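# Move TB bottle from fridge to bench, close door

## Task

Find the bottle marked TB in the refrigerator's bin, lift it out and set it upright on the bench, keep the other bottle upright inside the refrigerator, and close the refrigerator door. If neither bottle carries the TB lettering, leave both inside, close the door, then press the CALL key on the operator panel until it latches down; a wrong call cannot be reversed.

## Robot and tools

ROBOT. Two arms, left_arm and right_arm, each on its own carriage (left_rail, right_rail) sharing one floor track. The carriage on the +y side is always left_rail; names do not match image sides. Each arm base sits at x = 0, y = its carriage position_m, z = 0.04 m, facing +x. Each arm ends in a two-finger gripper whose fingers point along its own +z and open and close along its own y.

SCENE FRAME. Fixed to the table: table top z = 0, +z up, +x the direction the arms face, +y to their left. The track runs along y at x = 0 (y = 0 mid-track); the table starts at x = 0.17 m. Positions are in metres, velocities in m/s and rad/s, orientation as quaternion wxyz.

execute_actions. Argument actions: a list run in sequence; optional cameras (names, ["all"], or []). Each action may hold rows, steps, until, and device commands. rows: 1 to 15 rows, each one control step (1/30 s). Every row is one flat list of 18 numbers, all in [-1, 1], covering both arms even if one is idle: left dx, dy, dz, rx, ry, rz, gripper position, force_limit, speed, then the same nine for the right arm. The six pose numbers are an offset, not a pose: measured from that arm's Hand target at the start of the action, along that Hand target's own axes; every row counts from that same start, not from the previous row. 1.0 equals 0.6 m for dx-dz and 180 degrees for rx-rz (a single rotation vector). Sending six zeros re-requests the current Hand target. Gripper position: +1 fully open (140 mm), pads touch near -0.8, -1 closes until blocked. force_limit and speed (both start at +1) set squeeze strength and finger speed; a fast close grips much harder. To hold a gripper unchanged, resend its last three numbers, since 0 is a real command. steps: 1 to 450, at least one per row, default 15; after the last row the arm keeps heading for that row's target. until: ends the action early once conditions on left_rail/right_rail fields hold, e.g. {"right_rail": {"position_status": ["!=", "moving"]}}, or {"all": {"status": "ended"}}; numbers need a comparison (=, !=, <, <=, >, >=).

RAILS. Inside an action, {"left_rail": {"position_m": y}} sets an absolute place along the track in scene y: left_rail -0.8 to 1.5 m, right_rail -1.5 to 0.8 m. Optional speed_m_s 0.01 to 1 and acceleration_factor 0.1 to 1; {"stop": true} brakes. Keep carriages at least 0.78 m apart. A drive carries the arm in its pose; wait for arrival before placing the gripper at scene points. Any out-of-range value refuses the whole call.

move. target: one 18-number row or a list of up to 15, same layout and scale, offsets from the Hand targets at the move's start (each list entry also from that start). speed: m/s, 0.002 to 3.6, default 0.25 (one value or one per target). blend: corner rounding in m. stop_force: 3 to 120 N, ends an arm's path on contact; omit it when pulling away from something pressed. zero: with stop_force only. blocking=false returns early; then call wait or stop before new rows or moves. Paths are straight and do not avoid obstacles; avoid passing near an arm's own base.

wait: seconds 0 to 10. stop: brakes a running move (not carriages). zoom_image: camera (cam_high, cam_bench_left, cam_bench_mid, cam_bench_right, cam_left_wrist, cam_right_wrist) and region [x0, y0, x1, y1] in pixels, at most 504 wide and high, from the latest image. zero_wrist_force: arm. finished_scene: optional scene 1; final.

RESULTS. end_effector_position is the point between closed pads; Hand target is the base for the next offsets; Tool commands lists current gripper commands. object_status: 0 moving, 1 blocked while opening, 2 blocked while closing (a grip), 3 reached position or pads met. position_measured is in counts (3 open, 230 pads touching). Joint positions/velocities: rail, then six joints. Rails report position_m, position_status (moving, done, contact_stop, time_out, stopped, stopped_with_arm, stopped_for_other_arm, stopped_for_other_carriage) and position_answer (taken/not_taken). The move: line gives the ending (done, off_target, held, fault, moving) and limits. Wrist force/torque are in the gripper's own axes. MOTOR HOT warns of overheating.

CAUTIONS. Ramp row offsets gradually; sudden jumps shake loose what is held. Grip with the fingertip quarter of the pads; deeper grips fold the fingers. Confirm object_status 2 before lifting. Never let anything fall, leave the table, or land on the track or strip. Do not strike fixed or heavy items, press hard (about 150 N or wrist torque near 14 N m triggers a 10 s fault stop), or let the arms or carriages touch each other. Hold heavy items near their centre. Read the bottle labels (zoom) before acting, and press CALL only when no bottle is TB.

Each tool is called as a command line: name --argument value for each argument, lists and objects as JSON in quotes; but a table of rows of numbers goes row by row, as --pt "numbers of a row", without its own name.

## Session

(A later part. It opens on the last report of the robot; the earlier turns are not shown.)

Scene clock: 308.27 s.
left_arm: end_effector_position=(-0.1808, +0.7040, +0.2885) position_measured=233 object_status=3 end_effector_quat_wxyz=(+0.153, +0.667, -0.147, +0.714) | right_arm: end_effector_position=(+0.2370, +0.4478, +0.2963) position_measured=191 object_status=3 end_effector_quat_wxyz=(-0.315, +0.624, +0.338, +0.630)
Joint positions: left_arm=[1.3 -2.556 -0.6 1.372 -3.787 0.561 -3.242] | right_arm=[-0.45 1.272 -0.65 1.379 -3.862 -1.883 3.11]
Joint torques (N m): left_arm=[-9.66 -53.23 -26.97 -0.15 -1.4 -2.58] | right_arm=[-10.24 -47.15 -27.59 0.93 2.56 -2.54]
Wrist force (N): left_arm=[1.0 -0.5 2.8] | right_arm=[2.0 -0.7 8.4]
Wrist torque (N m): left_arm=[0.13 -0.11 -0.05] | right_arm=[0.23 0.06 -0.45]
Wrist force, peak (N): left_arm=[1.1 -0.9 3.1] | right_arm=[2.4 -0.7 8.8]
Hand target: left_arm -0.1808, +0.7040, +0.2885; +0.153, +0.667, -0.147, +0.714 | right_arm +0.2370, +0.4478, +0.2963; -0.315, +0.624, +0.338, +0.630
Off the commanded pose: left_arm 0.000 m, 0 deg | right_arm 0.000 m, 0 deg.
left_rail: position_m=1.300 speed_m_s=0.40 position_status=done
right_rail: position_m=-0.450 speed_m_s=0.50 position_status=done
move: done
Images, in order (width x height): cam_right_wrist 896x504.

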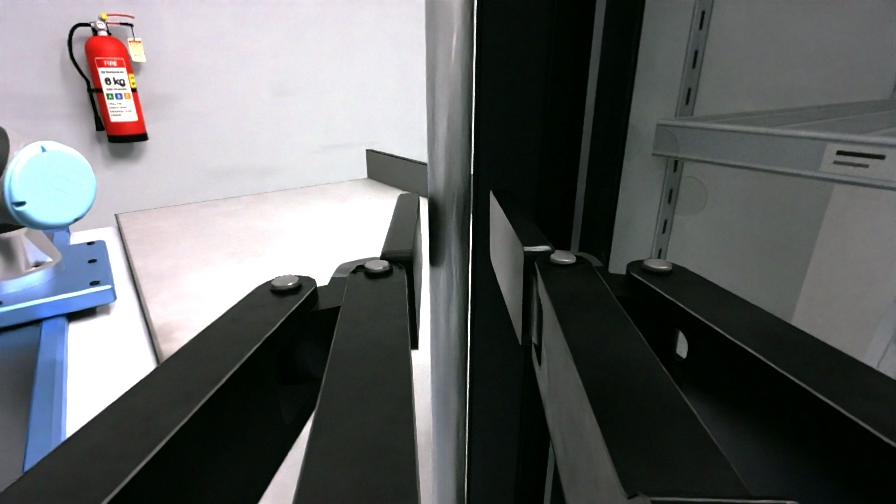

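move --pt "0 0 0 0 0 0 -1 -1 0 0 -0.0843 -0.0887 0.0444 0 0 -0.49 -1 0" --pt "0 0 0 0 0 0 -1 -1 0 0 -0.145 -0.1903 0.0889 0 0 -0.49 -1 0" --speed 0.06 --blend 0.01 --cameras '["cam_right_wrist"]'

Scene clock: 326.87 s.
left_arm: end_effector_position=(-0.1808, +0.7040, +0.2885) position_measured=233 object_status=3 end_effector_quat_wxyz=(+0.153, +0.667, -0.147, +0.714) | right_arm: end_effector_position=(+0.1004, +0.4042, +0.2941) position_measured=191 object_status=3 end_effector_quat_wxyz=(-0.398, +0.574, +0.423, +0.577)
Joint positions: left_arm=[1.3 -2.556 -0.6 1.372 -3.787 0.561 -3.242] | right_arm=[-0.45 1.332 -0.795 1.692 -4.022 -1.664 3.112]
Joint torques (N m): left_arm=[-11.32 -57.05 -25.5 0.11 -1.45 -2.5] | right_arm=[6.52 -53.95 -7.68 -6.28 2.54 1.51]
Wrist force (N): left_arm=[1.0 -0.5 2.9] | right_arm=[1.5 -0.6 8.5]
Wrist torque (N m): left_arm=[0.13 -0.12 -0.06] | right_arm=[0.26 0.14 -0.45]
Wrist force, peak (N): left_arm=[1.5 -0.9 3.1] | right_arm=[1.2 15.5 11.3]
Hand target: left_arm -0.1808, +0.7040, +0.2885; +0.153, +0.667, -0.147, +0.714 | right_arm +0.1003, +0.4041, +0.2941; -0.398, +0.574, +0.423, +0.577
Off the commanded pose: left_arm 0.000 m, 0 deg | right_arm 0.000 m, 0 deg.
left_rail: position_m=1.300 speed_m_s=0.40 position_status=done
right_rail: position_m=-0.450 speed_m_s=0.50 position_status=done
move: done
Images, in order (width x height): cam_right_wrist 896x504.

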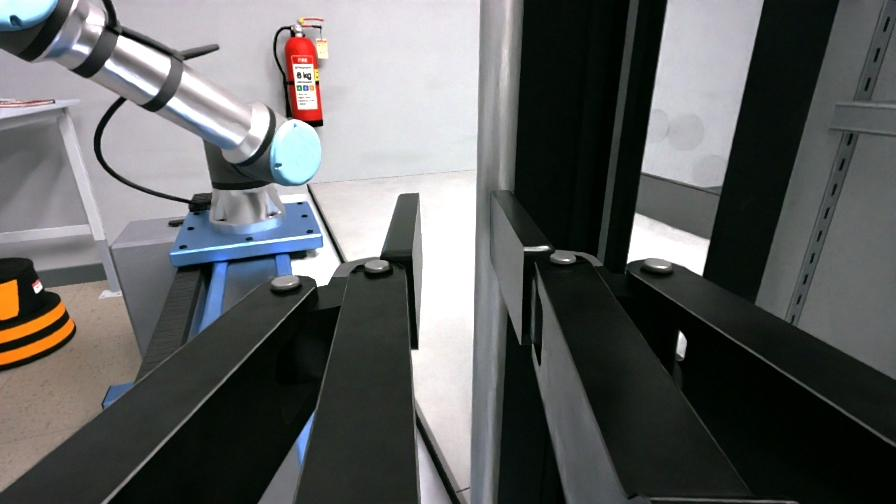

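move --pt "0 0 0 0 0 0 -1 -1 0 0 0 0.0217 0 0 0 -0.49 -1 0" --pt "0 0 0 0 0 0 -1 -1 0 0 -0.0922 -0.089 0.0556 0 0 -0.49 -1 0" --pt "0 0 0 0 0 0 -1 -1 0 0 -0.1642 -0.224 0.1111 0 0 -0.49 -1 0" --pt "0 0 0 0 0 0 -1 -1 0 0 -0.2055 -0.3832 0.1722 0 0 -0.49 -1 0" --speed 0.07 --blend 0.004 --cameras '["cam_right_wrist"]'

Scene clock: 338.40 s.
left_arm: end_effector_position=(-0.1808, +0.7040, +0.2885) position_measured=233 object_status=3 end_effector_quat_wxyz=(+0.153, +0.667, -0.147, +0.714) | right_arm: end_effector_position=(-0.0911, +0.2269, +0.2941) position_measured=191 object_status=3 end_effector_quat_wxyz=(+0.537, -0.447, -0.562, -0.443)
Joint positions: left_arm=[1.3 -2.556 -0.6 1.372 -3.787 0.561 -3.242] | right_arm=[-0.45 1.277 -1.053 2.272 -4.326 -1.069 3.107]
Joint torques (N m): left_arm=[-10.13 -59.36 -26.7 0.18 -1.65 -2.15] | right_arm=[-8.17 -38.63 -1.89 -6.04 2.92 -2.61]
Wrist force (N): left_arm=[1.2 -0.5 2.7] | right_arm=[1.7 -0.7 8.2]
Wrist torque (N m): left_arm=[0.13 -0.17 -0.07] | right_arm=[0.21 0.13 -0.45]
Wrist force, peak (N): left_arm=[1.2 -0.8 3.2] | right_arm=[1.6 -0.3 9.1]
Hand target: left_arm -0.1808, +0.7040, +0.2885; +0.153, +0.667, -0.147, +0.714 | right_arm -0.0912, +0.2268, +0.2941; +0.537, -0.447, -0.562, -0.443
Off the commanded pose: left_arm 0.000 m, 0 deg | right_arm 0.000 m, 0 deg.
left_rail: position_m=1.300 speed_m_s=0.40 position_status=done
right_rail: position_m=-0.450 speed_m_s=0.50 position_status=done
move: done
Images, in order (width x height): cam_right_wrist 896x504.

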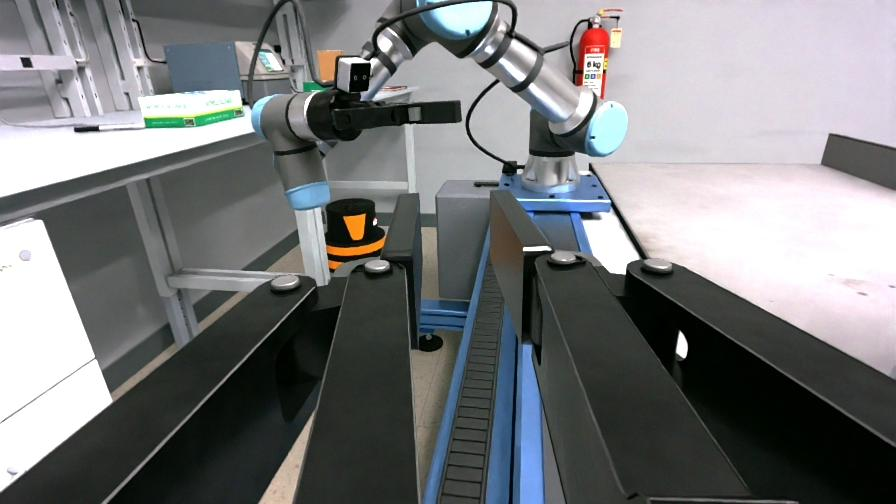

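wait --seconds 0.1 --cameras '["cam_high","cam_left_wrist"]'

Scene clock: 341.70 s.
left_arm: end_effector_position=(-0.1808, +0.7040, +0.2885) position_measured=233 object_status=3 end_effector_quat_wxyz=(+0.153, +0.667, -0.147, +0.714) | right_arm: end_effector_position=(-0.0912, +0.2268, +0.2941) position_measured=191 object_status=3 end_effector_quat_wxyz=(+0.537, -0.447, -0.562, -0.443)
Joint positions: left_arm=[1.3 -2.556 -0.6 1.372 -3.787 0.561 -3.242] | right_arm=[-0.45 1.277 -1.053 2.272 -4.326 -1.068 3.107]
Joint torques (N m): left_arm=[-10.02 -59.04 -26.23 0.18 -1.54 -2.2] | right_arm=[-9.11 -39.98 -1.47 -6.04 2.6 -2.39]
Wrist force (N): left_arm=[1.2 -1.0 2.7] | right_arm=[1.8 -0.8 8.5]
Wrist torque (N m): left_arm=[0.03 -0.15 -0.07] | right_arm=[0.20 0.10 -0.44]
Wrist force, peak (N): left_arm=[1.4 -0.7 3.0] | right_arm=[1.8 -0.5 8.6]
Hand target: left_arm -0.1808, +0.7040, +0.2885; +0.153, +0.667, -0.147, +0.714 | right_arm -0.0912, +0.2268, +0.2941; +0.537, -0.447, -0.562, -0.443
Tool commands: left_gripper/position=-1.0 left_gripper/force_limit=-1.0 left_gripper/speed=+0.0 right_gripper/position=-0.49 right_gripper/force_limit=-1.0 right_gripper/speed=+0.0
Off the commanded pose: left_arm 0.000 m, 0 deg | right_arm 0.000 m, 0 deg.
left_rail: position_m=1.300 speed_m_s=0.40 position_status=done
right_rail: position_m=-0.450 speed_m_s=0.50 position_status=done
wait: 0.10 s; at rest from the start
Images, in order (width x height): cam_high 504x504, cam_left_wrist 896x504.

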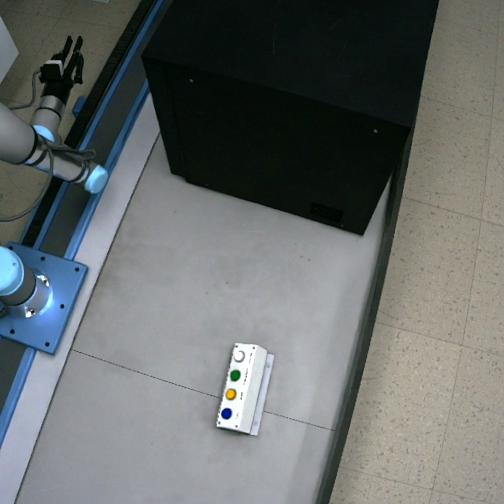

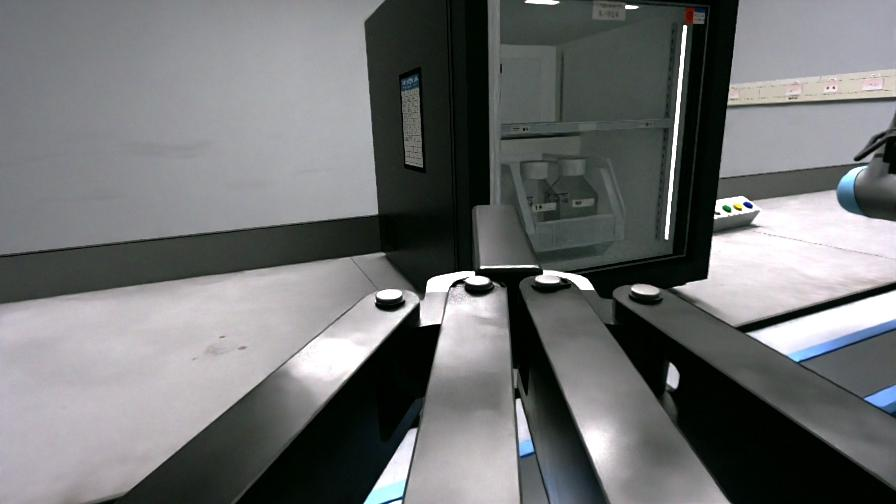

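move --target '[0,0,0,0,0,0,-1,-1,0,0.005,0.5015,0.1507,-0.261,0,0,-0.49,-1,0]' --speed 0.3 --cameras '["cam_right_wrist","cam_high"]'

Scene clock: 362.23 s.
left_arm: end_effector_position=(-0.1808, +0.7040, +0.2885) position_measured=233 object_status=3 end_effector_quat_wxyz=(+0.153, +0.667, -0.147, +0.714) | right_arm: end_effector_position=(+0.1842, +0.3779, +0.2998) position_measured=191 object_status=3 end_effector_quat_wxyz=(-0.315, +0.624, +0.339, +0.630)
Joint positions: left_arm=[1.3 -2.556 -0.6 1.372 -3.787 0.561 -3.242] | right_arm=[-0.45 1.326 -0.779 1.645 -4 -1.936 3.11]
Joint torques (N m): left_arm=[-10.56 -59.24 -25.26 0.46 -1.55 -1.97] | right_arm=[6.12 -41.97 -26.4 0.66 -2.5 -1.77]
Wrist force (N): left_arm=[1.3 -0.7 3.0] | right_arm=[1.6 -0.6 8.4]
Wrist torque (N m): left_arm=[0.10 -0.19 -0.06] | right_arm=[0.27 0.13 -0.45]
Wrist force, peak (N): left_arm=[1.0 -0.6 3.2] | right_arm=[1.5 -0.3 9.5]
Hand target: left_arm -0.1808, +0.7040, +0.2885; +0.153, +0.667, -0.147, +0.714 | right_arm +0.1842, +0.3780, +0.2998; -0.315, +0.624, +0.339, +0.630
Off the commanded pose: left_arm 0.000 m, 0 deg | right_arm 0.000 m, 0 deg.
left_rail: position_m=1.300 speed_m_s=0.40 position_status=done
right_rail: position_m=-0.450 speed_m_s=0.50 position_status=done
move: done
Images, in order (width x height): cam_high 504x504, cam_right_wrist 896x504.

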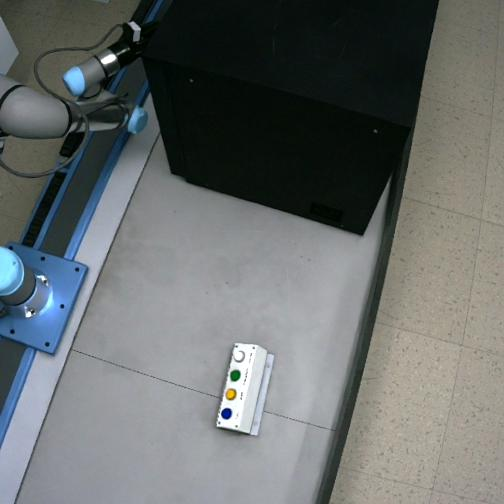

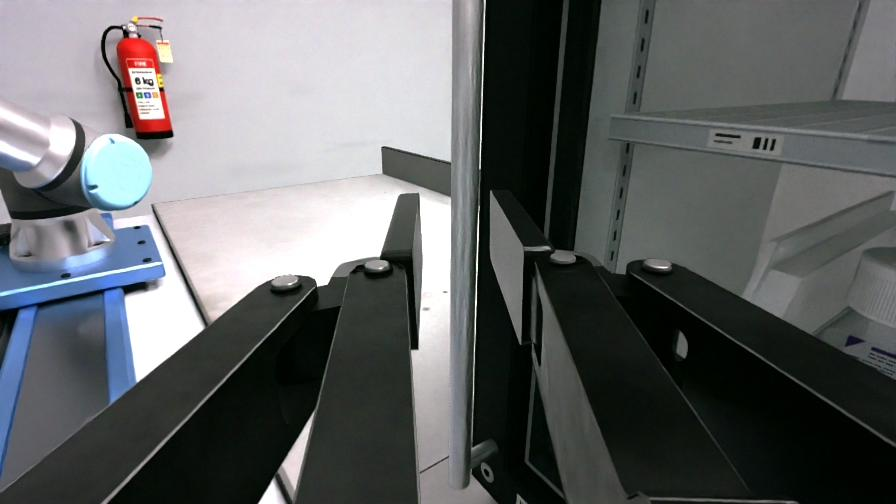

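move --target '[0,0,0,0,0,0,-1,-1,0,-0.004,0.005,0.148,0,0,0,-0.49,-1,0]' --speed 0.08 --stop_force 12 --cameras '["cam_right_wrist"]'

Scene clock: 374.07 s.
left_arm: end_effector_position=(-0.1808, +0.7040, +0.2885) position_measured=233 object_status=3 end_effector_quat_wxyz=(+0.153, +0.667, -0.147, +0.714) | right_arm: end_effector_position=(+0.2377, +0.4489, +0.2969) position_measured=191 object_status=3 end_effector_quat_wxyz=(-0.315, +0.624, +0.339, +0.630)
Joint positions: left_arm=[1.3 -2.556 -0.6 1.372 -3.787 0.561 -3.242] | right_arm=[-0.45 1.271 -0.649 1.374 -3.859 -1.882 3.11]
Joint torques (N m): left_arm=[-9.96 -60.78 -25.79 0.55 -1.63 -1.82] | right_arm=[-8.97 -47.61 -28.04 0.8 2.54 -2.06]
Wrist force (N): left_arm=[1.1 -1.0 2.5] | right_arm=[1.5 -0.6 8.5]
Wrist torque (N m): left_arm=[0.03 -0.14 -0.06] | right_arm=[0.25 0.16 -0.45]
Wrist force, peak (N): left_arm=[1.2 -0.5 3.3] | right_arm=[1.4 -0.5 9.2]
Hand target: left_arm -0.1808, +0.7040, +0.2885; +0.153, +0.667, -0.147, +0.714 | right_arm +0.2377, +0.4489, +0.2969; -0.315, +0.624, +0.339, +0.630
Off the commanded pose: left_arm 0.000 m, 0 deg | right_arm 0.000 m, 0 deg.
left_rail: position_m=1.300 speed_m_s=0.40 position_status=done
right_rail: position_m=-0.450 speed_m_s=0.50 position_status=done
move: done
Images, in order (width x height): cam_right_wrist 896x504.

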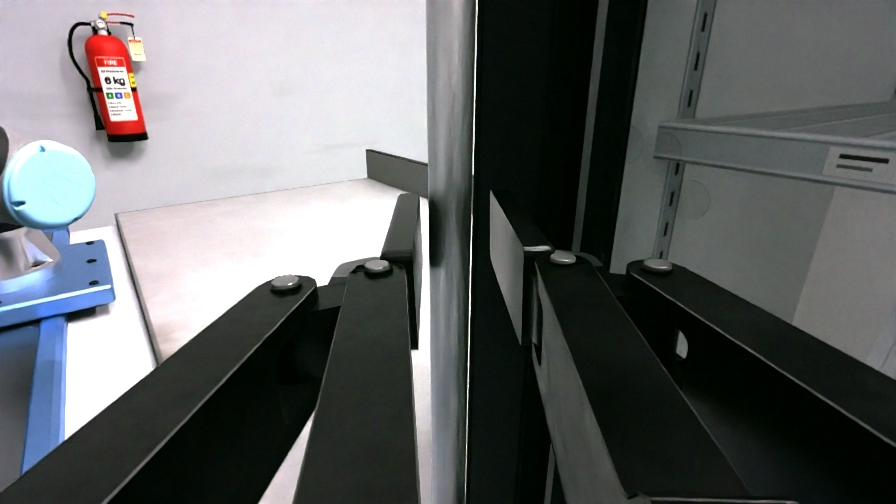

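move --pt "0 0 0 0 0 0 -1 -1 0 0 -0.093 -0.082 0.053 0 0 -0.49 -1 0" --pt "0 0 0 0 0 0 -1 -1 0 0 -0.160 -0.179 0.106 0 0 -0.49 -1 0" --speed 0.08 --blend 0.02 --cameras '["cam_right_wrist"]'

Scene clock: 381.93 s.
left_arm: end_effector_position=(-0.1808, +0.7040, +0.2885) position_measured=233 object_status=3 end_effector_quat_wxyz=(+0.153, +0.667, -0.147, +0.714) | right_arm: end_effector_position=(+0.0976, +0.4160, +0.2944) position_measured=191 object_status=3 end_effector_quat_wxyz=(-0.414, +0.563, +0.438, +0.566)
Joint positions: left_arm=[1.3 -2.556 -0.6 1.372 -3.787 0.561 -3.242] | right_arm=[-0.45 1.312 -0.786 1.669 -4.006 -1.59 3.112]
Joint torques (N m): left_arm=[-10.25 -59.85 -27.36 0.91 -1.28 -1.79] | right_arm=[5.13 -55.8 -7.94 -6.26 2.41 1.47]
Wrist force (N): left_arm=[1.3 -1.0 2.6] | right_arm=[2.0 -1.4 8.2]
Wrist torque (N m): left_arm=[0.03 -0.20 -0.06] | right_arm=[0.17 0.04 -0.45]
Wrist force, peak (N): left_arm=[1.3 -0.7 3.1] | right_arm=[1.5 13.5 15.0]
Hand target: left_arm -0.1808, +0.7040, +0.2885; +0.153, +0.667, -0.147, +0.714 | right_arm +0.0975, +0.4160, +0.2944; -0.414, +0.563, +0.438, +0.566
Off the commanded pose: left_arm 0.000 m, 0 deg | right_arm 0.000 m, 0 deg.
left_rail: position_m=1.300 speed_m_s=0.40 position_status=done
right_rail: position_m=-0.450 speed_m_s=0.50 position_status=done
move: done
Images, in order (width x height): cam_right_wrist 896x504.

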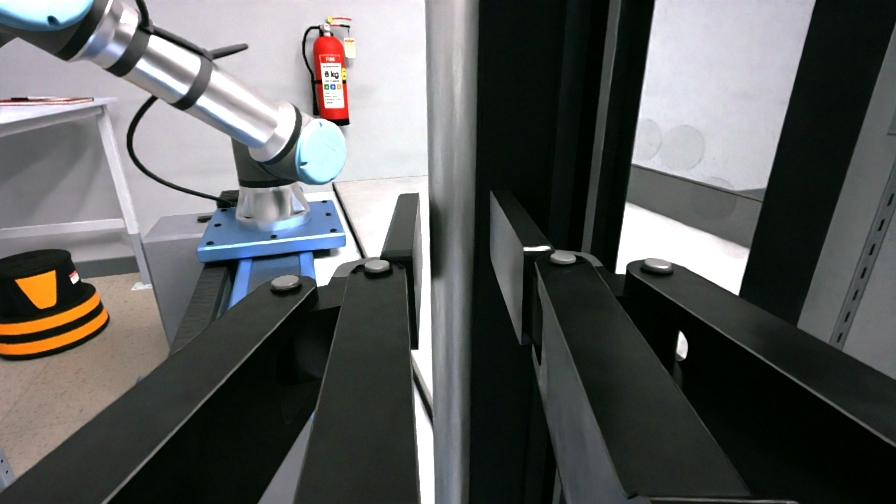

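move --pt "0 0 0 0 0 0 -1 -1 0 0 -0.082 -0.086 0.053 0 0 -0.49 -1 0" --pt "0 0 0 0 0 0 -1 -1 0 0 -0.147 -0.184 0.106 0 0 -0.49 -1 0" --speed 0.08 --blend 0.02 --cameras '["cam_right_wrist"]'

Scene clock: 392.07 s.
left_arm: end_effector_position=(-0.1808, +0.7040, +0.2885) position_measured=233 object_status=3 end_effector_quat_wxyz=(+0.153, +0.667, -0.147, +0.714) | right_arm: end_effector_position=(-0.0175, +0.3340, +0.2937) position_measured=191 object_status=3 end_effector_quat_wxyz=(+0.501, -0.487, -0.526, -0.485) end_effector_velocity=(-0.001, -0.001, +0.000) end_effector_angular_velocity=(+0.001, -0.002, +0.004)
Joint positions: left_arm=[1.3 -2.556 -0.6 1.372 -3.787 0.561 -3.242] | right_arm=[-0.45 1.286 -0.926 1.973 -4.161 -1.231 3.11]
Joint velocities: left_arm=[within noise] | right_arm=[0 0 -0.001 0.002 -0.002 0.005 -0.002]
Joint torques (N m): left_arm=[-8.78 -60.64 -26.25 0.78 -1.37 -1.84] | right_arm=[-9.49 -47.3 -6.64 -6.12 2.43 -1.85]
Wrist force (N): left_arm=[1.0 -0.8 2.8] | right_arm=[1.6 -1.2 7.4]
Wrist torque (N m): left_arm=[0.08 -0.11 -0.06] | right_arm=[0.18 0.07 -0.43]
Wrist force, peak (N): left_arm=[1.5 -0.7 3.0] | right_arm=[2.1 1.2 9.7]
Hand target: left_arm -0.1808, +0.7040, +0.2885; +0.153, +0.667, -0.147, +0.714 | right_arm -0.0176, +0.3339, +0.2937; +0.501, -0.487, -0.526, -0.485
Off the commanded pose: left_arm 0.000 m, 0 deg | right_arm 0.000 m, 0 deg.
left_rail: position_m=1.300 speed_m_s=0.40 position_status=done
right_rail: position_m=-0.450 speed_m_s=0.50 position_status=done
move: done
Images, in order (width x height): cam_right_wrist 896x504.

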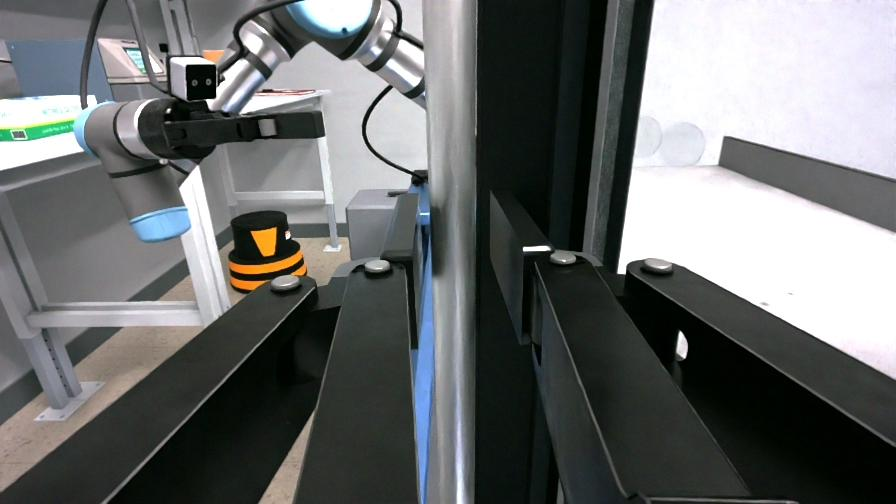

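move --pt "0 0 0 0 0 0 -1 -1 0 0 -0.080 -0.087 0.053 0 0 -0.49 -1 0" --pt "0 0 0 0 0 0 -1 -1 0 0 -0.144 -0.186 0.106 0 0 -0.49 -1 0" --speed 0.08 --blend 0.02 --cameras '["cam_right_wrist","cam_high"]'

Scene clock: 398.37 s.
left_arm: end_effector_position=(-0.1808, +0.7040, +0.2885) position_measured=233 object_status=3 end_effector_quat_wxyz=(+0.153, +0.667, -0.147, +0.714) | right_arm: end_effector_position=(-0.0976, +0.2178, +0.2947) position_measured=191 object_status=3 end_effector_quat_wxyz=(+0.575, -0.397, -0.599, -0.391)
Joint positions: left_arm=[1.3 -2.556 -0.6 1.372 -3.787 0.561 -3.242] | right_arm=[-0.45 1.16 -1.051 2.255 -4.299 -0.773 3.095]
Joint torques (N m): left_arm=[-9.91 -61.13 -26.46 0.84 -1.43 -1.62] | right_arm=[-8.68 -38.07 -2.16 -5.73 2.93 -2.59]
Wrist force (N): left_arm=[1.0 -0.7 2.6] | right_arm=[1.8 -0.8 8.1]
Wrist torque (N m): left_arm=[0.10 -0.14 -0.06] | right_arm=[0.21 0.09 -0.44]
Wrist force, peak (N): left_arm=[1.4 -0.8 3.2] | right_arm=[1.9 1.1 9.5]
Hand target: left_arm -0.1808, +0.7040, +0.2885; +0.153, +0.667, -0.147, +0.714 | right_arm -0.0977, +0.2177, +0.2947; +0.575, -0.397, -0.599, -0.391
Off the commanded pose: left_arm 0.000 m, 0 deg | right_arm 0.000 m, 0 deg.
left_rail: position_m=1.300 speed_m_s=0.40 position_status=done
right_rail: position_m=-0.450 speed_m_s=0.50 position_status=done
move: done
Images, in order (width x height): cam_high 504x504, cam_right_wrist 896x504.

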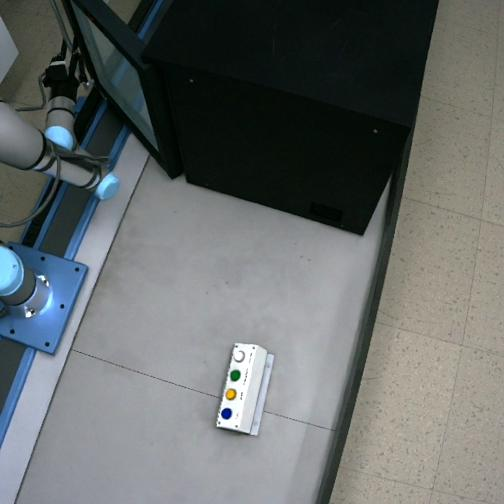

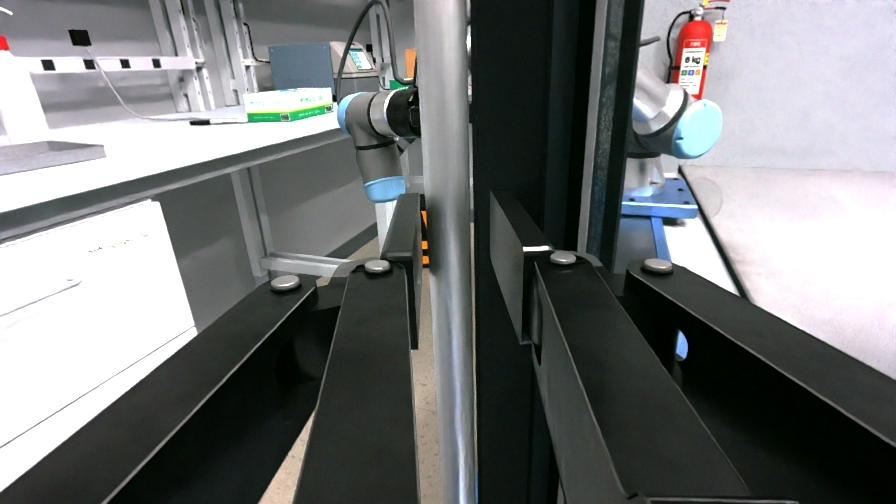

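move --pt "0 0 0 0 0 0 -1 -1 0 0 -0.079 -0.088 0.05 0 0 -0.49 -1 0" --pt "0 0 0 0 0 0 -1 -1 0 0 -0.1415 -0.189 0.10 0 0 -0.49 -1 0" --speed 0.08 --blend 0.02 --cameras '["cam_right_wrist","cam_high"]'

Scene clock: 404.73 s.
left_arm: end_effector_position=(-0.1808, +0.7040, +0.2885) position_measured=233 object_status=3 end_effector_quat_wxyz=(+0.153, +0.667, -0.147, +0.714) | right_arm: end_effector_position=(-0.1333, +0.0807, +0.2974) position_measured=191 object_status=3 end_effector_quat_wxyz=(+0.630, -0.302, -0.653, -0.293) end_effector_velocity=(+0.000, +0.000, +0.000) end_effector_angular_velocity=(-0.003, +0.002, -0.001)
Joint positions: left_arm=[1.3 -2.556 -0.6 1.372 -3.787 0.561 -3.242] | right_arm=[-0.45 0.886 -1.167 2.521 -4.308 -0.186 2.954]
Joint velocities: left_arm=[within noise] | right_arm=[0 0 -0.001 0.001 0.005 -0.001 -0.001]
Joint torques (N m): left_arm=[-9.09 -60.03 -26.99 1.07 -1.3 -1.45] | right_arm=[-9.57 -29.74 2.12 1.69 3.32 -2.57]
Wrist force (N): left_arm=[1.1 -0.8 2.8] | right_arm=[1.8 -1.2 8.3]
Wrist torque (N m): left_arm=[0.07 -0.15 -0.06] | right_arm=[0.16 0.07 -0.43]
Wrist force, peak (N): left_arm=[1.1 -0.7 3.2] | right_arm=[1.8 0.0 9.1]
Hand target: left_arm -0.1808, +0.7040, +0.2885; +0.153, +0.667, -0.147, +0.714 | right_arm -0.1333, +0.0806, +0.2974; +0.630, -0.302, -0.653, -0.293
Off the commanded pose: left_arm 0.000 m, 0 deg | right_arm 0.000 m, 0 deg.
left_rail: position_m=1.300 speed_m_s=0.40 position_status=done
right_rail: position_m=-0.450 speed_m_s=0.50 position_status=done
move: done
Images, in order (width x height): cam_high 504x504, cam_right_wrist 896x504.

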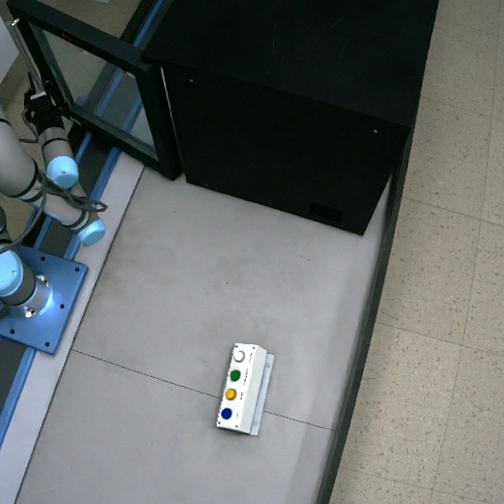

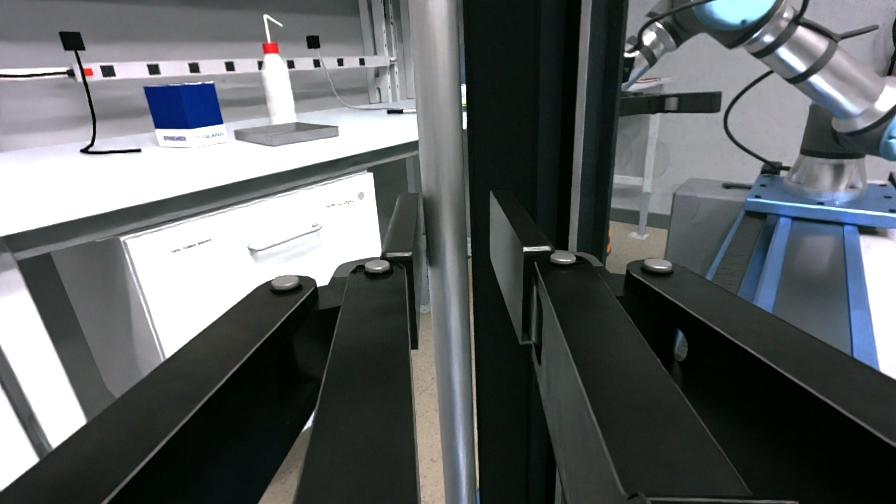

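move --target '[-0.052,-0.432,0.278,0.138,-0.0215,0.003,0.6,-1,0,0,0,0,0,0,0,-0.49,-1,0]' --speed 0.3

execute_actions --actions '[{"left_rail":{"position_m":0.75,"speed_m_s":0.4,"acceleration_factor":0.5},"steps":150,"until":{"left_rail":{"position_status":["!=","moving"]}}}]' --cameras '["cam_left_wrist","cam_high","cam_bench_mid"]'

Scene clock: 421.40 s.
left_arm: end_effector_position=(+0.0798, +0.8701, +0.2703) position_measured=53 object_status=3 end_effector_quat_wxyz=(-0.003, +0.707, +0.002, +0.707) | right_arm: end_effector_position=(-0.1333, +0.0806, +0.2974) position_measured=191 object_status=3 end_effector_quat_wxyz=(+0.630, -0.302, -0.653, -0.293)
Joint positions: left_arm=[1.3 -2.338 -0.831 1.911 -4.221 0.773 -3.141] | right_arm=[-0.45 0.886 -1.167 2.521 -4.307 -0.186 2.954]
Joint torques (N m): left_arm=[16.06 -48.36 6.14 -0.2 -1.59 2.86] | right_arm=[4.09 -24.99 -0.25 -4.18 -1.76 -1.65]
Wrist force (N): left_arm=[1.4 -0.5 2.4] | right_arm=[1.9 -1.0 7.9]
Wrist torque (N m): left_arm=[0.11 -0.15 -0.19] | right_arm=[0.19 0.06 -0.43]
Wrist force, peak (N): left_arm=[1.4 -1.3 4.0] | right_arm=[2.0 -0.2 8.7]
Hand target: left_arm +0.0800, +0.8702, +0.2703; -0.003, +0.707, +0.002, +0.707 | right_arm -0.1333, +0.0806, +0.2974; +0.630, -0.302, -0.653, -0.293
Off the commanded pose: left_arm 0.000 m, 0 deg | right_arm 0.000 m, 0 deg.
left_rail: position_m=1.300 speed_m_s=0.40 position_status=done
right_rail: position_m=-0.450 speed_m_s=0.50 position_status=done
move: done

Scene clock: 423.67 s.
left_arm: end_effector_position=(+0.0800, +0.3202, +0.2703) position_measured=53 object_status=3 end_effector_quat_wxyz=(-0.003, +0.707, +0.002, +0.707) | right_arm: end_effector_position=(-0.1333, +0.0806, +0.2974) position_measured=191 object_status=3 end_effector_quat_wxyz=(+0.630, -0.302, -0.653, -0.293)
Joint positions: left_arm=[0.75 -2.338 -0.831 1.911 -4.221 0.773 -3.141] | right_arm=[-0.45 0.886 -1.167 2.521 -4.307 -0.186 2.954]
Joint torques (N m): left_arm=[7.65 -43.7 -1.08 0.57 -0.89 2.84] | right_arm=[5.25 -23.85 -0.49 -4.19 -1.73 -1.41]
Wrist force (N): left_arm=[0.9 -0.1 2.3] | right_arm=[1.7 -1.0 8.1]
Wrist torque (N m): left_arm=[0.18 -0.05 -0.19] | right_arm=[0.18 0.11 -0.43]
Wrist force, peak (N): left_arm=[1.7 -2.1 2.0] | right_arm=[1.7 -1.1 8.3]
Hand target: left_arm +0.0800, +0.3202, +0.2703; -0.003, +0.707, +0.002, +0.707 | right_arm -0.1333, +0.0806, +0.2974; +0.630, -0.302, -0.653, -0.293
Tool commands: left_gripper/position=+0.6 left_gripper/force_limit=-1.0 left_gripper/speed=+0.0 right_gripper/position=-0.49 right_gripper/force_limit=-1.0 right_gripper/speed=+0.0
Off the commanded pose: left_arm 0.000 m, 0 deg | right_arm 0.000 m, 0 deg.
left_rail: position_m=0.750 speed_m_s=0.40 position_status=done
right_rail: position_m=-0.450 speed_m_s=0.50 position_status=done
Images, in order (width x height): cam_high 504x504, cam_bench_mid 504x504, cam_left_wrist 896x504.

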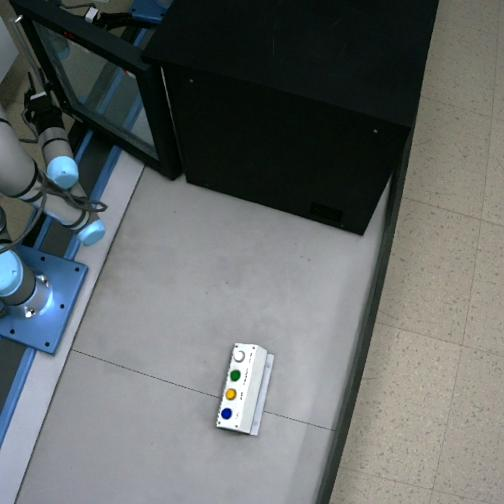

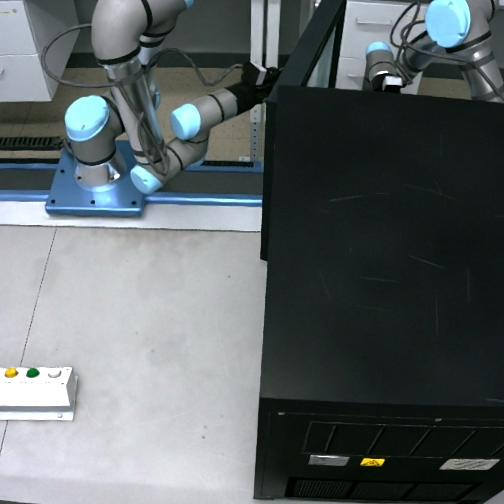

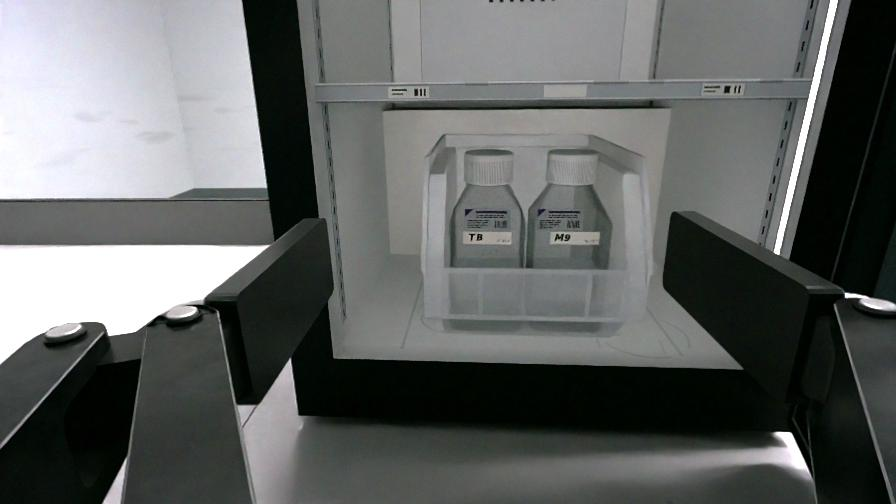

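move --target '[-0.15,0,0.083,0,0,0,0.6,-1,0,0,0,0,0,0,0,-0.49,-1,0]' --speed 0.2 --cameras '["cam_left_wrist"]'

zoom_image --camera "cam_left_wrist" --region '[300, 0, 804, 400]'

Scene clock: 435.13 s.
left_arm: end_effector_position=(+0.1298, +0.3206, +0.1804) position_measured=53 object_status=3 end_effector_quat_wxyz=(-0.003, +0.707, +0.002, +0.707) | right_arm: end_effector_position=(-0.1333, +0.0806, +0.2974) position_measured=191 object_status=3 end_effector_quat_wxyz=(+0.630, -0.302, -0.653, -0.293)
Joint positions: left_arm=[0.75 -2.258 -0.643 1.934 -4.432 0.693 -3.141] | right_arm=[-0.45 0.886 -1.167 2.521 -4.307 -0.186 2.954]
Joint torques (N m): left_arm=[14.83 -32.77 -17.7 -0.28 -2.13 -2.31] | right_arm=[4.59 -20.34 -3.61 -4.09 -1.81 -0.55]
Wrist force (N): left_arm=[1.3 0.1 2.2] | right_arm=[1.8 -1.1 8.4]
Wrist torque (N m): left_arm=[0.23 -0.12 -0.23] | right_arm=[0.16 0.07 -0.43]
Wrist force, peak (N): left_arm=[0.1 -0.5 3.2] | right_arm=[1.8 -1.1 8.4]
Hand target: left_arm +0.1298, +0.3206, +0.1803; -0.003, +0.707, +0.002, +0.707 | right_arm -0.1333, +0.0806, +0.2974; +0.630, -0.302, -0.653, -0.293
Off the commanded pose: left_arm 0.000 m, 0 deg | right_arm 0.000 m, 0 deg.
left_rail: position_m=0.750 speed_m_s=0.40 position_status=done
right_rail: position_m=-0.450 speed_m_s=0.50 position_status=done
move: done
Images, in order (width x height): cam_left_wrist 896x504.

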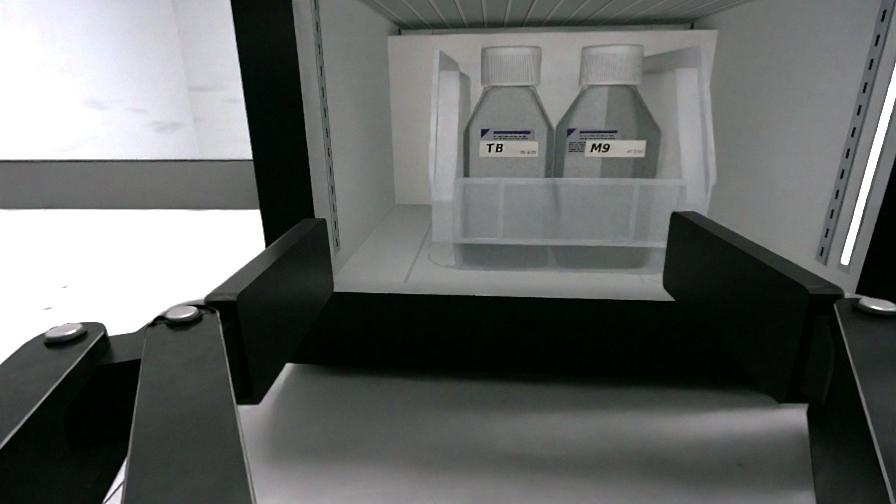

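Scaled by 1.000.

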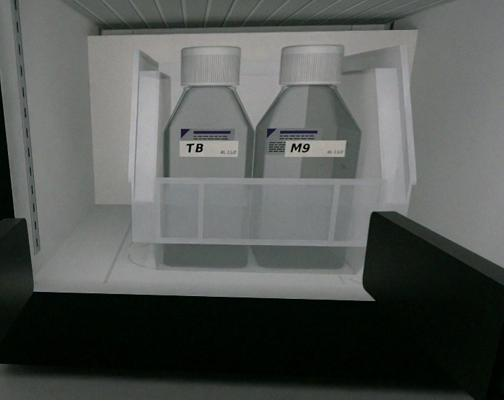

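move --target '[0.3,0,-0.166,0,0,0,0.6,-1,0,0,0,0,0,0,0,-0.49,-1,0]' --speed 0.25 --cameras '["cam_left_wrist"]'

zoom_image --camera "cam_left_wrist" --region '[280, 60, 784, 420]'

Scene clock: 462.90 s.
left_arm: end_effector_position=(+0.0302, +0.3198, +0.3602) position_measured=53 object_status=3 end_effector_quat_wxyz=(-0.003, +0.707, +0.002, +0.707) | right_arm: end_effector_position=(-0.1333, +0.0806, +0.2974) position_measured=191 object_status=3 end_effector_quat_wxyz=(+0.630, -0.302, -0.653, -0.293)
Joint positions: left_arm=[0.75 -2.409 -0.975 1.823 -3.989 0.844 -3.141] | right_arm=[-0.45 0.886 -1.167 2.521 -4.307 -0.186 2.954]
Joint torques (N m): left_arm=[-10.41 -47.32 -24.48 4.15 2.32 0.59] | right_arm=[4.86 -18.93 -6.74 -3.93 -2.02 0.53]
Wrist force (N): left_arm=[1.0 -0.7 2.7] | right_arm=[1.9 -1.0 8.1]
Wrist torque (N m): left_arm=[0.03 -0.11 -0.19] | right_arm=[0.18 0.06 -0.43]
Wrist force, peak (N): left_arm=[2.9 -0.7 1.7] | right_arm=[2.0 -1.3 8.3]
Hand target: left_arm +0.0302, +0.3197, +0.3603; -0.003, +0.707, +0.002, +0.707 | right_arm -0.1333, +0.0806, +0.2974; +0.630, -0.302, -0.653, -0.293
Off the commanded pose: left_arm 0.000 m, 0 deg | right_arm 0.000 m, 0 deg.
left_rail: position_m=0.750 speed_m_s=0.40 position_status=done
right_rail: position_m=-0.450 speed_m_s=0.50 position_status=done
move: done
Images, in order (width x height): cam_left_wrist 896x504.

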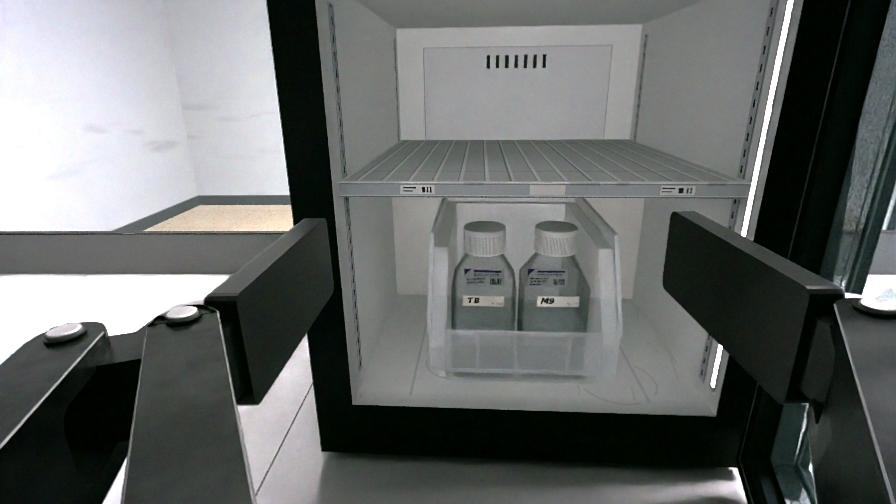

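Scaled by 1.000.

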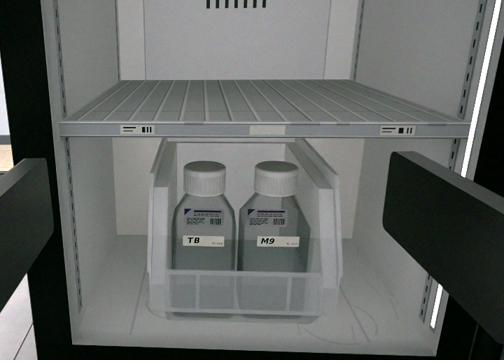

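move --target '[-0.225,0.05,0.4,0,0,0,-0.157,-1,0,0,0,0,0,0,0,-0.49,-1,0]' --speed 0.2 --cameras '["cam_left_wrist"]'

zoom_image --camera "cam_left_wrist" --region '[300, 0, 804, 400]'

Scene clock: 482.67 s.
left_arm: end_effector_position=(+0.2703, +0.2915, +0.2254) position_measured=149 object_status=3 end_effector_quat_wxyz=(-0.003, +0.707, +0.002, +0.707) | right_arm: end_effector_position=(-0.1333, +0.0806, +0.2974) position_measured=191 object_status=3 end_effector_quat_wxyz=(+0.630, -0.302, -0.653, -0.293)
Joint positions: left_arm=[0.75 -1.952 -0.757 1.98 -4.364 0.387 -3.141] | right_arm=[-0.45 0.886 -1.167 2.521 -4.307 -0.186 2.954]
Joint torques (N m): left_arm=[14.79 -32.39 -19.49 -0.66 -2.12 2.49] | right_arm=[5.25 -19.93 -9.32 -3.64 -1.8 1.49]
Wrist force (N): left_arm=[1.2 -0.3 2.1] | right_arm=[1.7 -1.0 8.2]
Wrist torque (N m): left_arm=[0.15 -0.15 -0.24] | right_arm=[0.19 0.09 -0.43]
Wrist force, peak (N): left_arm=[0.6 -0.7 3.8] | right_arm=[1.9 -1.0 8.4]
Hand target: left_arm +0.2704, +0.2914, +0.2253; -0.003, +0.707, +0.002, +0.707 | right_arm -0.1333, +0.0806, +0.2974; +0.630, -0.302, -0.653, -0.293
Off the commanded pose: left_arm 0.000 m, 0 deg | right_arm 0.000 m, 0 deg.
left_rail: position_m=0.750 speed_m_s=0.40 position_status=done
right_rail: position_m=-0.450 speed_m_s=0.50 position_status=done
move: done
Images, in order (width x height): cam_left_wrist 896x504.

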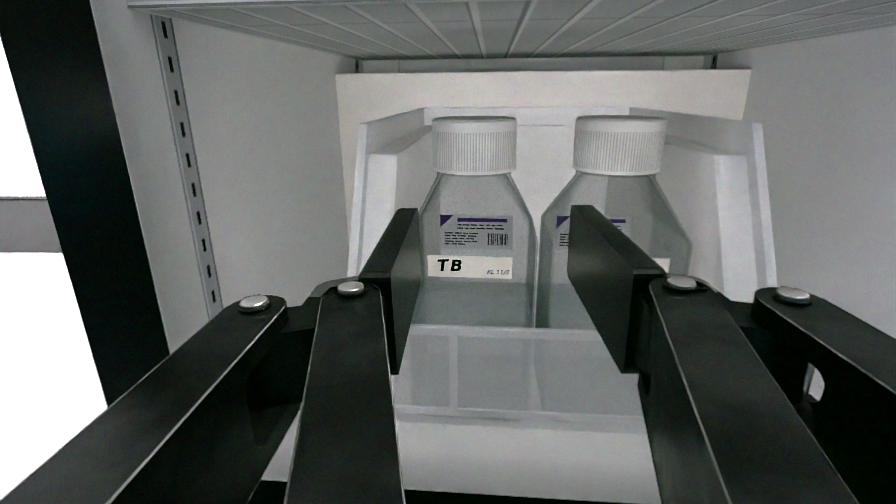

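Scaled by 1.000.

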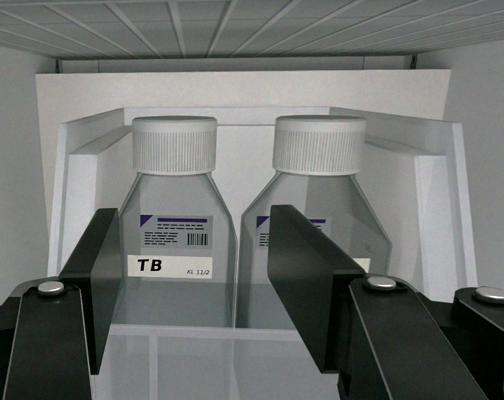

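move --target '[0.013,-0.001,0.108,0,0,0,-0.12,-1,0,0,0,0,0,0,0,-0.49,-1,0]' --speed 0.15 --cameras '["cam_left_wrist"]'

zoom_image --camera "cam_left_wrist" --region '[300, 0, 804, 400]'

Scene clock: 494.43 s.
left_arm: end_effector_position=(+0.3351, +0.2925, +0.2331) position_measured=144 object_status=3 end_effector_quat_wxyz=(-0.003, +0.707, +0.002, +0.707) | right_arm: end_effector_position=(-0.1333, +0.0806, +0.2974) position_measured=191 object_status=3 end_effector_quat_wxyz=(+0.630, -0.302, -0.653, -0.293)
Joint positions: left_arm=[0.75 -1.813 -0.778 1.99 -4.353 0.248 -3.142] | right_arm=[-0.45 0.886 -1.167 2.521 -4.307 -0.186 2.954]
Joint torques (N m): left_arm=[14.54 -49.4 -20.84 2.35 -1.86 -2.29] | right_arm=[5.02 -18.47 -11.51 -3.86 -1.71 1.3]
Wrist force (N): left_arm=[1.3 -0.3 2.3] | right_arm=[1.7 -1.1 7.9]
Wrist torque (N m): left_arm=[0.14 -0.17 -0.24] | right_arm=[0.16 0.10 -0.43]
Wrist force, peak (N): left_arm=[1.5 -1.0 3.6] | right_arm=[1.8 -1.0 8.4]
Hand target: left_arm +0.3352, +0.2924, +0.2331; -0.003, +0.707, +0.002, +0.707 | right_arm -0.1333, +0.0806, +0.2974; +0.630, -0.302, -0.653, -0.293
Off the commanded pose: left_arm 0.000 m, 0 deg | right_arm 0.000 m, 0 deg.
left_rail: position_m=0.750 speed_m_s=0.40 position_status=done
right_rail: position_m=-0.450 speed_m_s=0.50 position_status=done
move: done
Images, in order (width x height): cam_left_wrist 896x504.

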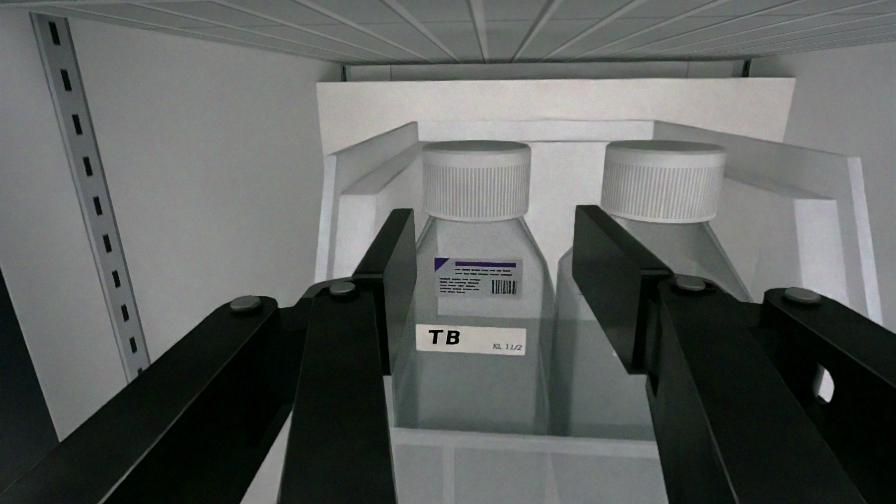

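Scaled by 1.000.

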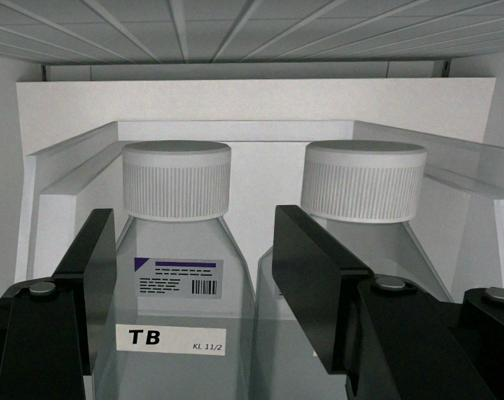

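move --target '[0.013,-0.001,0.05,0,0,0,-0.12,-1,0,0,0,0,0,0,0,-0.49,-1,0]' --speed 0.08 --cameras '["cam_left_wrist"]'

zoom_image --camera "cam_left_wrist" --region '[300, 0, 804, 400]'

Scene clock: 511.47 s.
left_arm: end_effector_position=(+0.3651, +0.2932, +0.2409) position_measured=144 object_status=3 end_effector_quat_wxyz=(-0.003, +0.707, +0.002, +0.707) | right_arm: end_effector_position=(-0.1333, +0.0806, +0.2974) position_measured=191 object_status=3 end_effector_quat_wxyz=(+0.630, -0.302, -0.653, -0.293)
Joint positions: left_arm=[0.75 -1.746 -0.795 1.989 -4.333 0.182 -3.142] | right_arm=[-0.45 0.886 -1.167 2.521 -4.307 -0.186 2.954]
Joint torques (N m): left_arm=[13.29 -49.67 -19.99 2.3 -2.3 -2.39] | right_arm=[3.98 -20.45 -12.67 -3.83 -1.86 1.09]
Wrist force (N): left_arm=[1.4 -0.6 2.6] | right_arm=[1.7 -1.1 8.3]
Wrist torque (N m): left_arm=[0.07 -0.19 -0.23] | right_arm=[0.15 0.10 -0.43]
Wrist force, peak (N): left_arm=[1.3 -0.3 2.9] | right_arm=[1.9 -0.9 8.4]
Hand target: left_arm +0.3652, +0.2932, +0.2410; -0.003, +0.707, +0.002, +0.707 | right_arm -0.1333, +0.0806, +0.2974; +0.630, -0.302, -0.653, -0.293
Off the commanded pose: left_arm 0.000 m, 0 deg | right_arm 0.000 m, 0 deg.
left_rail: position_m=0.750 speed_m_s=0.40 position_status=done
right_rail: position_m=-0.450 speed_m_s=0.50 position_status=done
move: done
Images, in order (width x height): cam_left_wrist 896x504.

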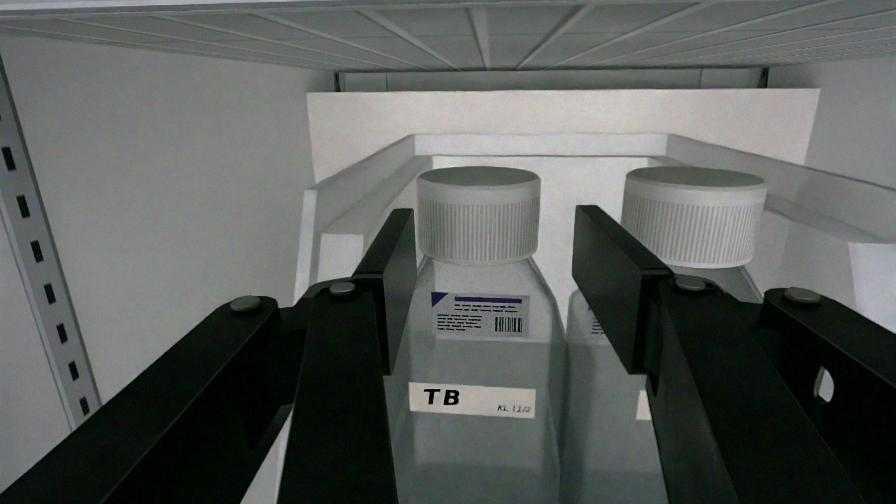

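Scaled by 1.000.

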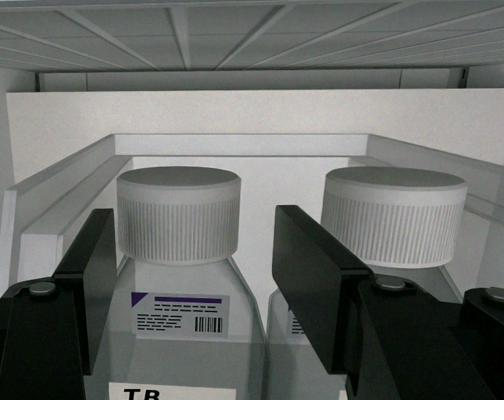

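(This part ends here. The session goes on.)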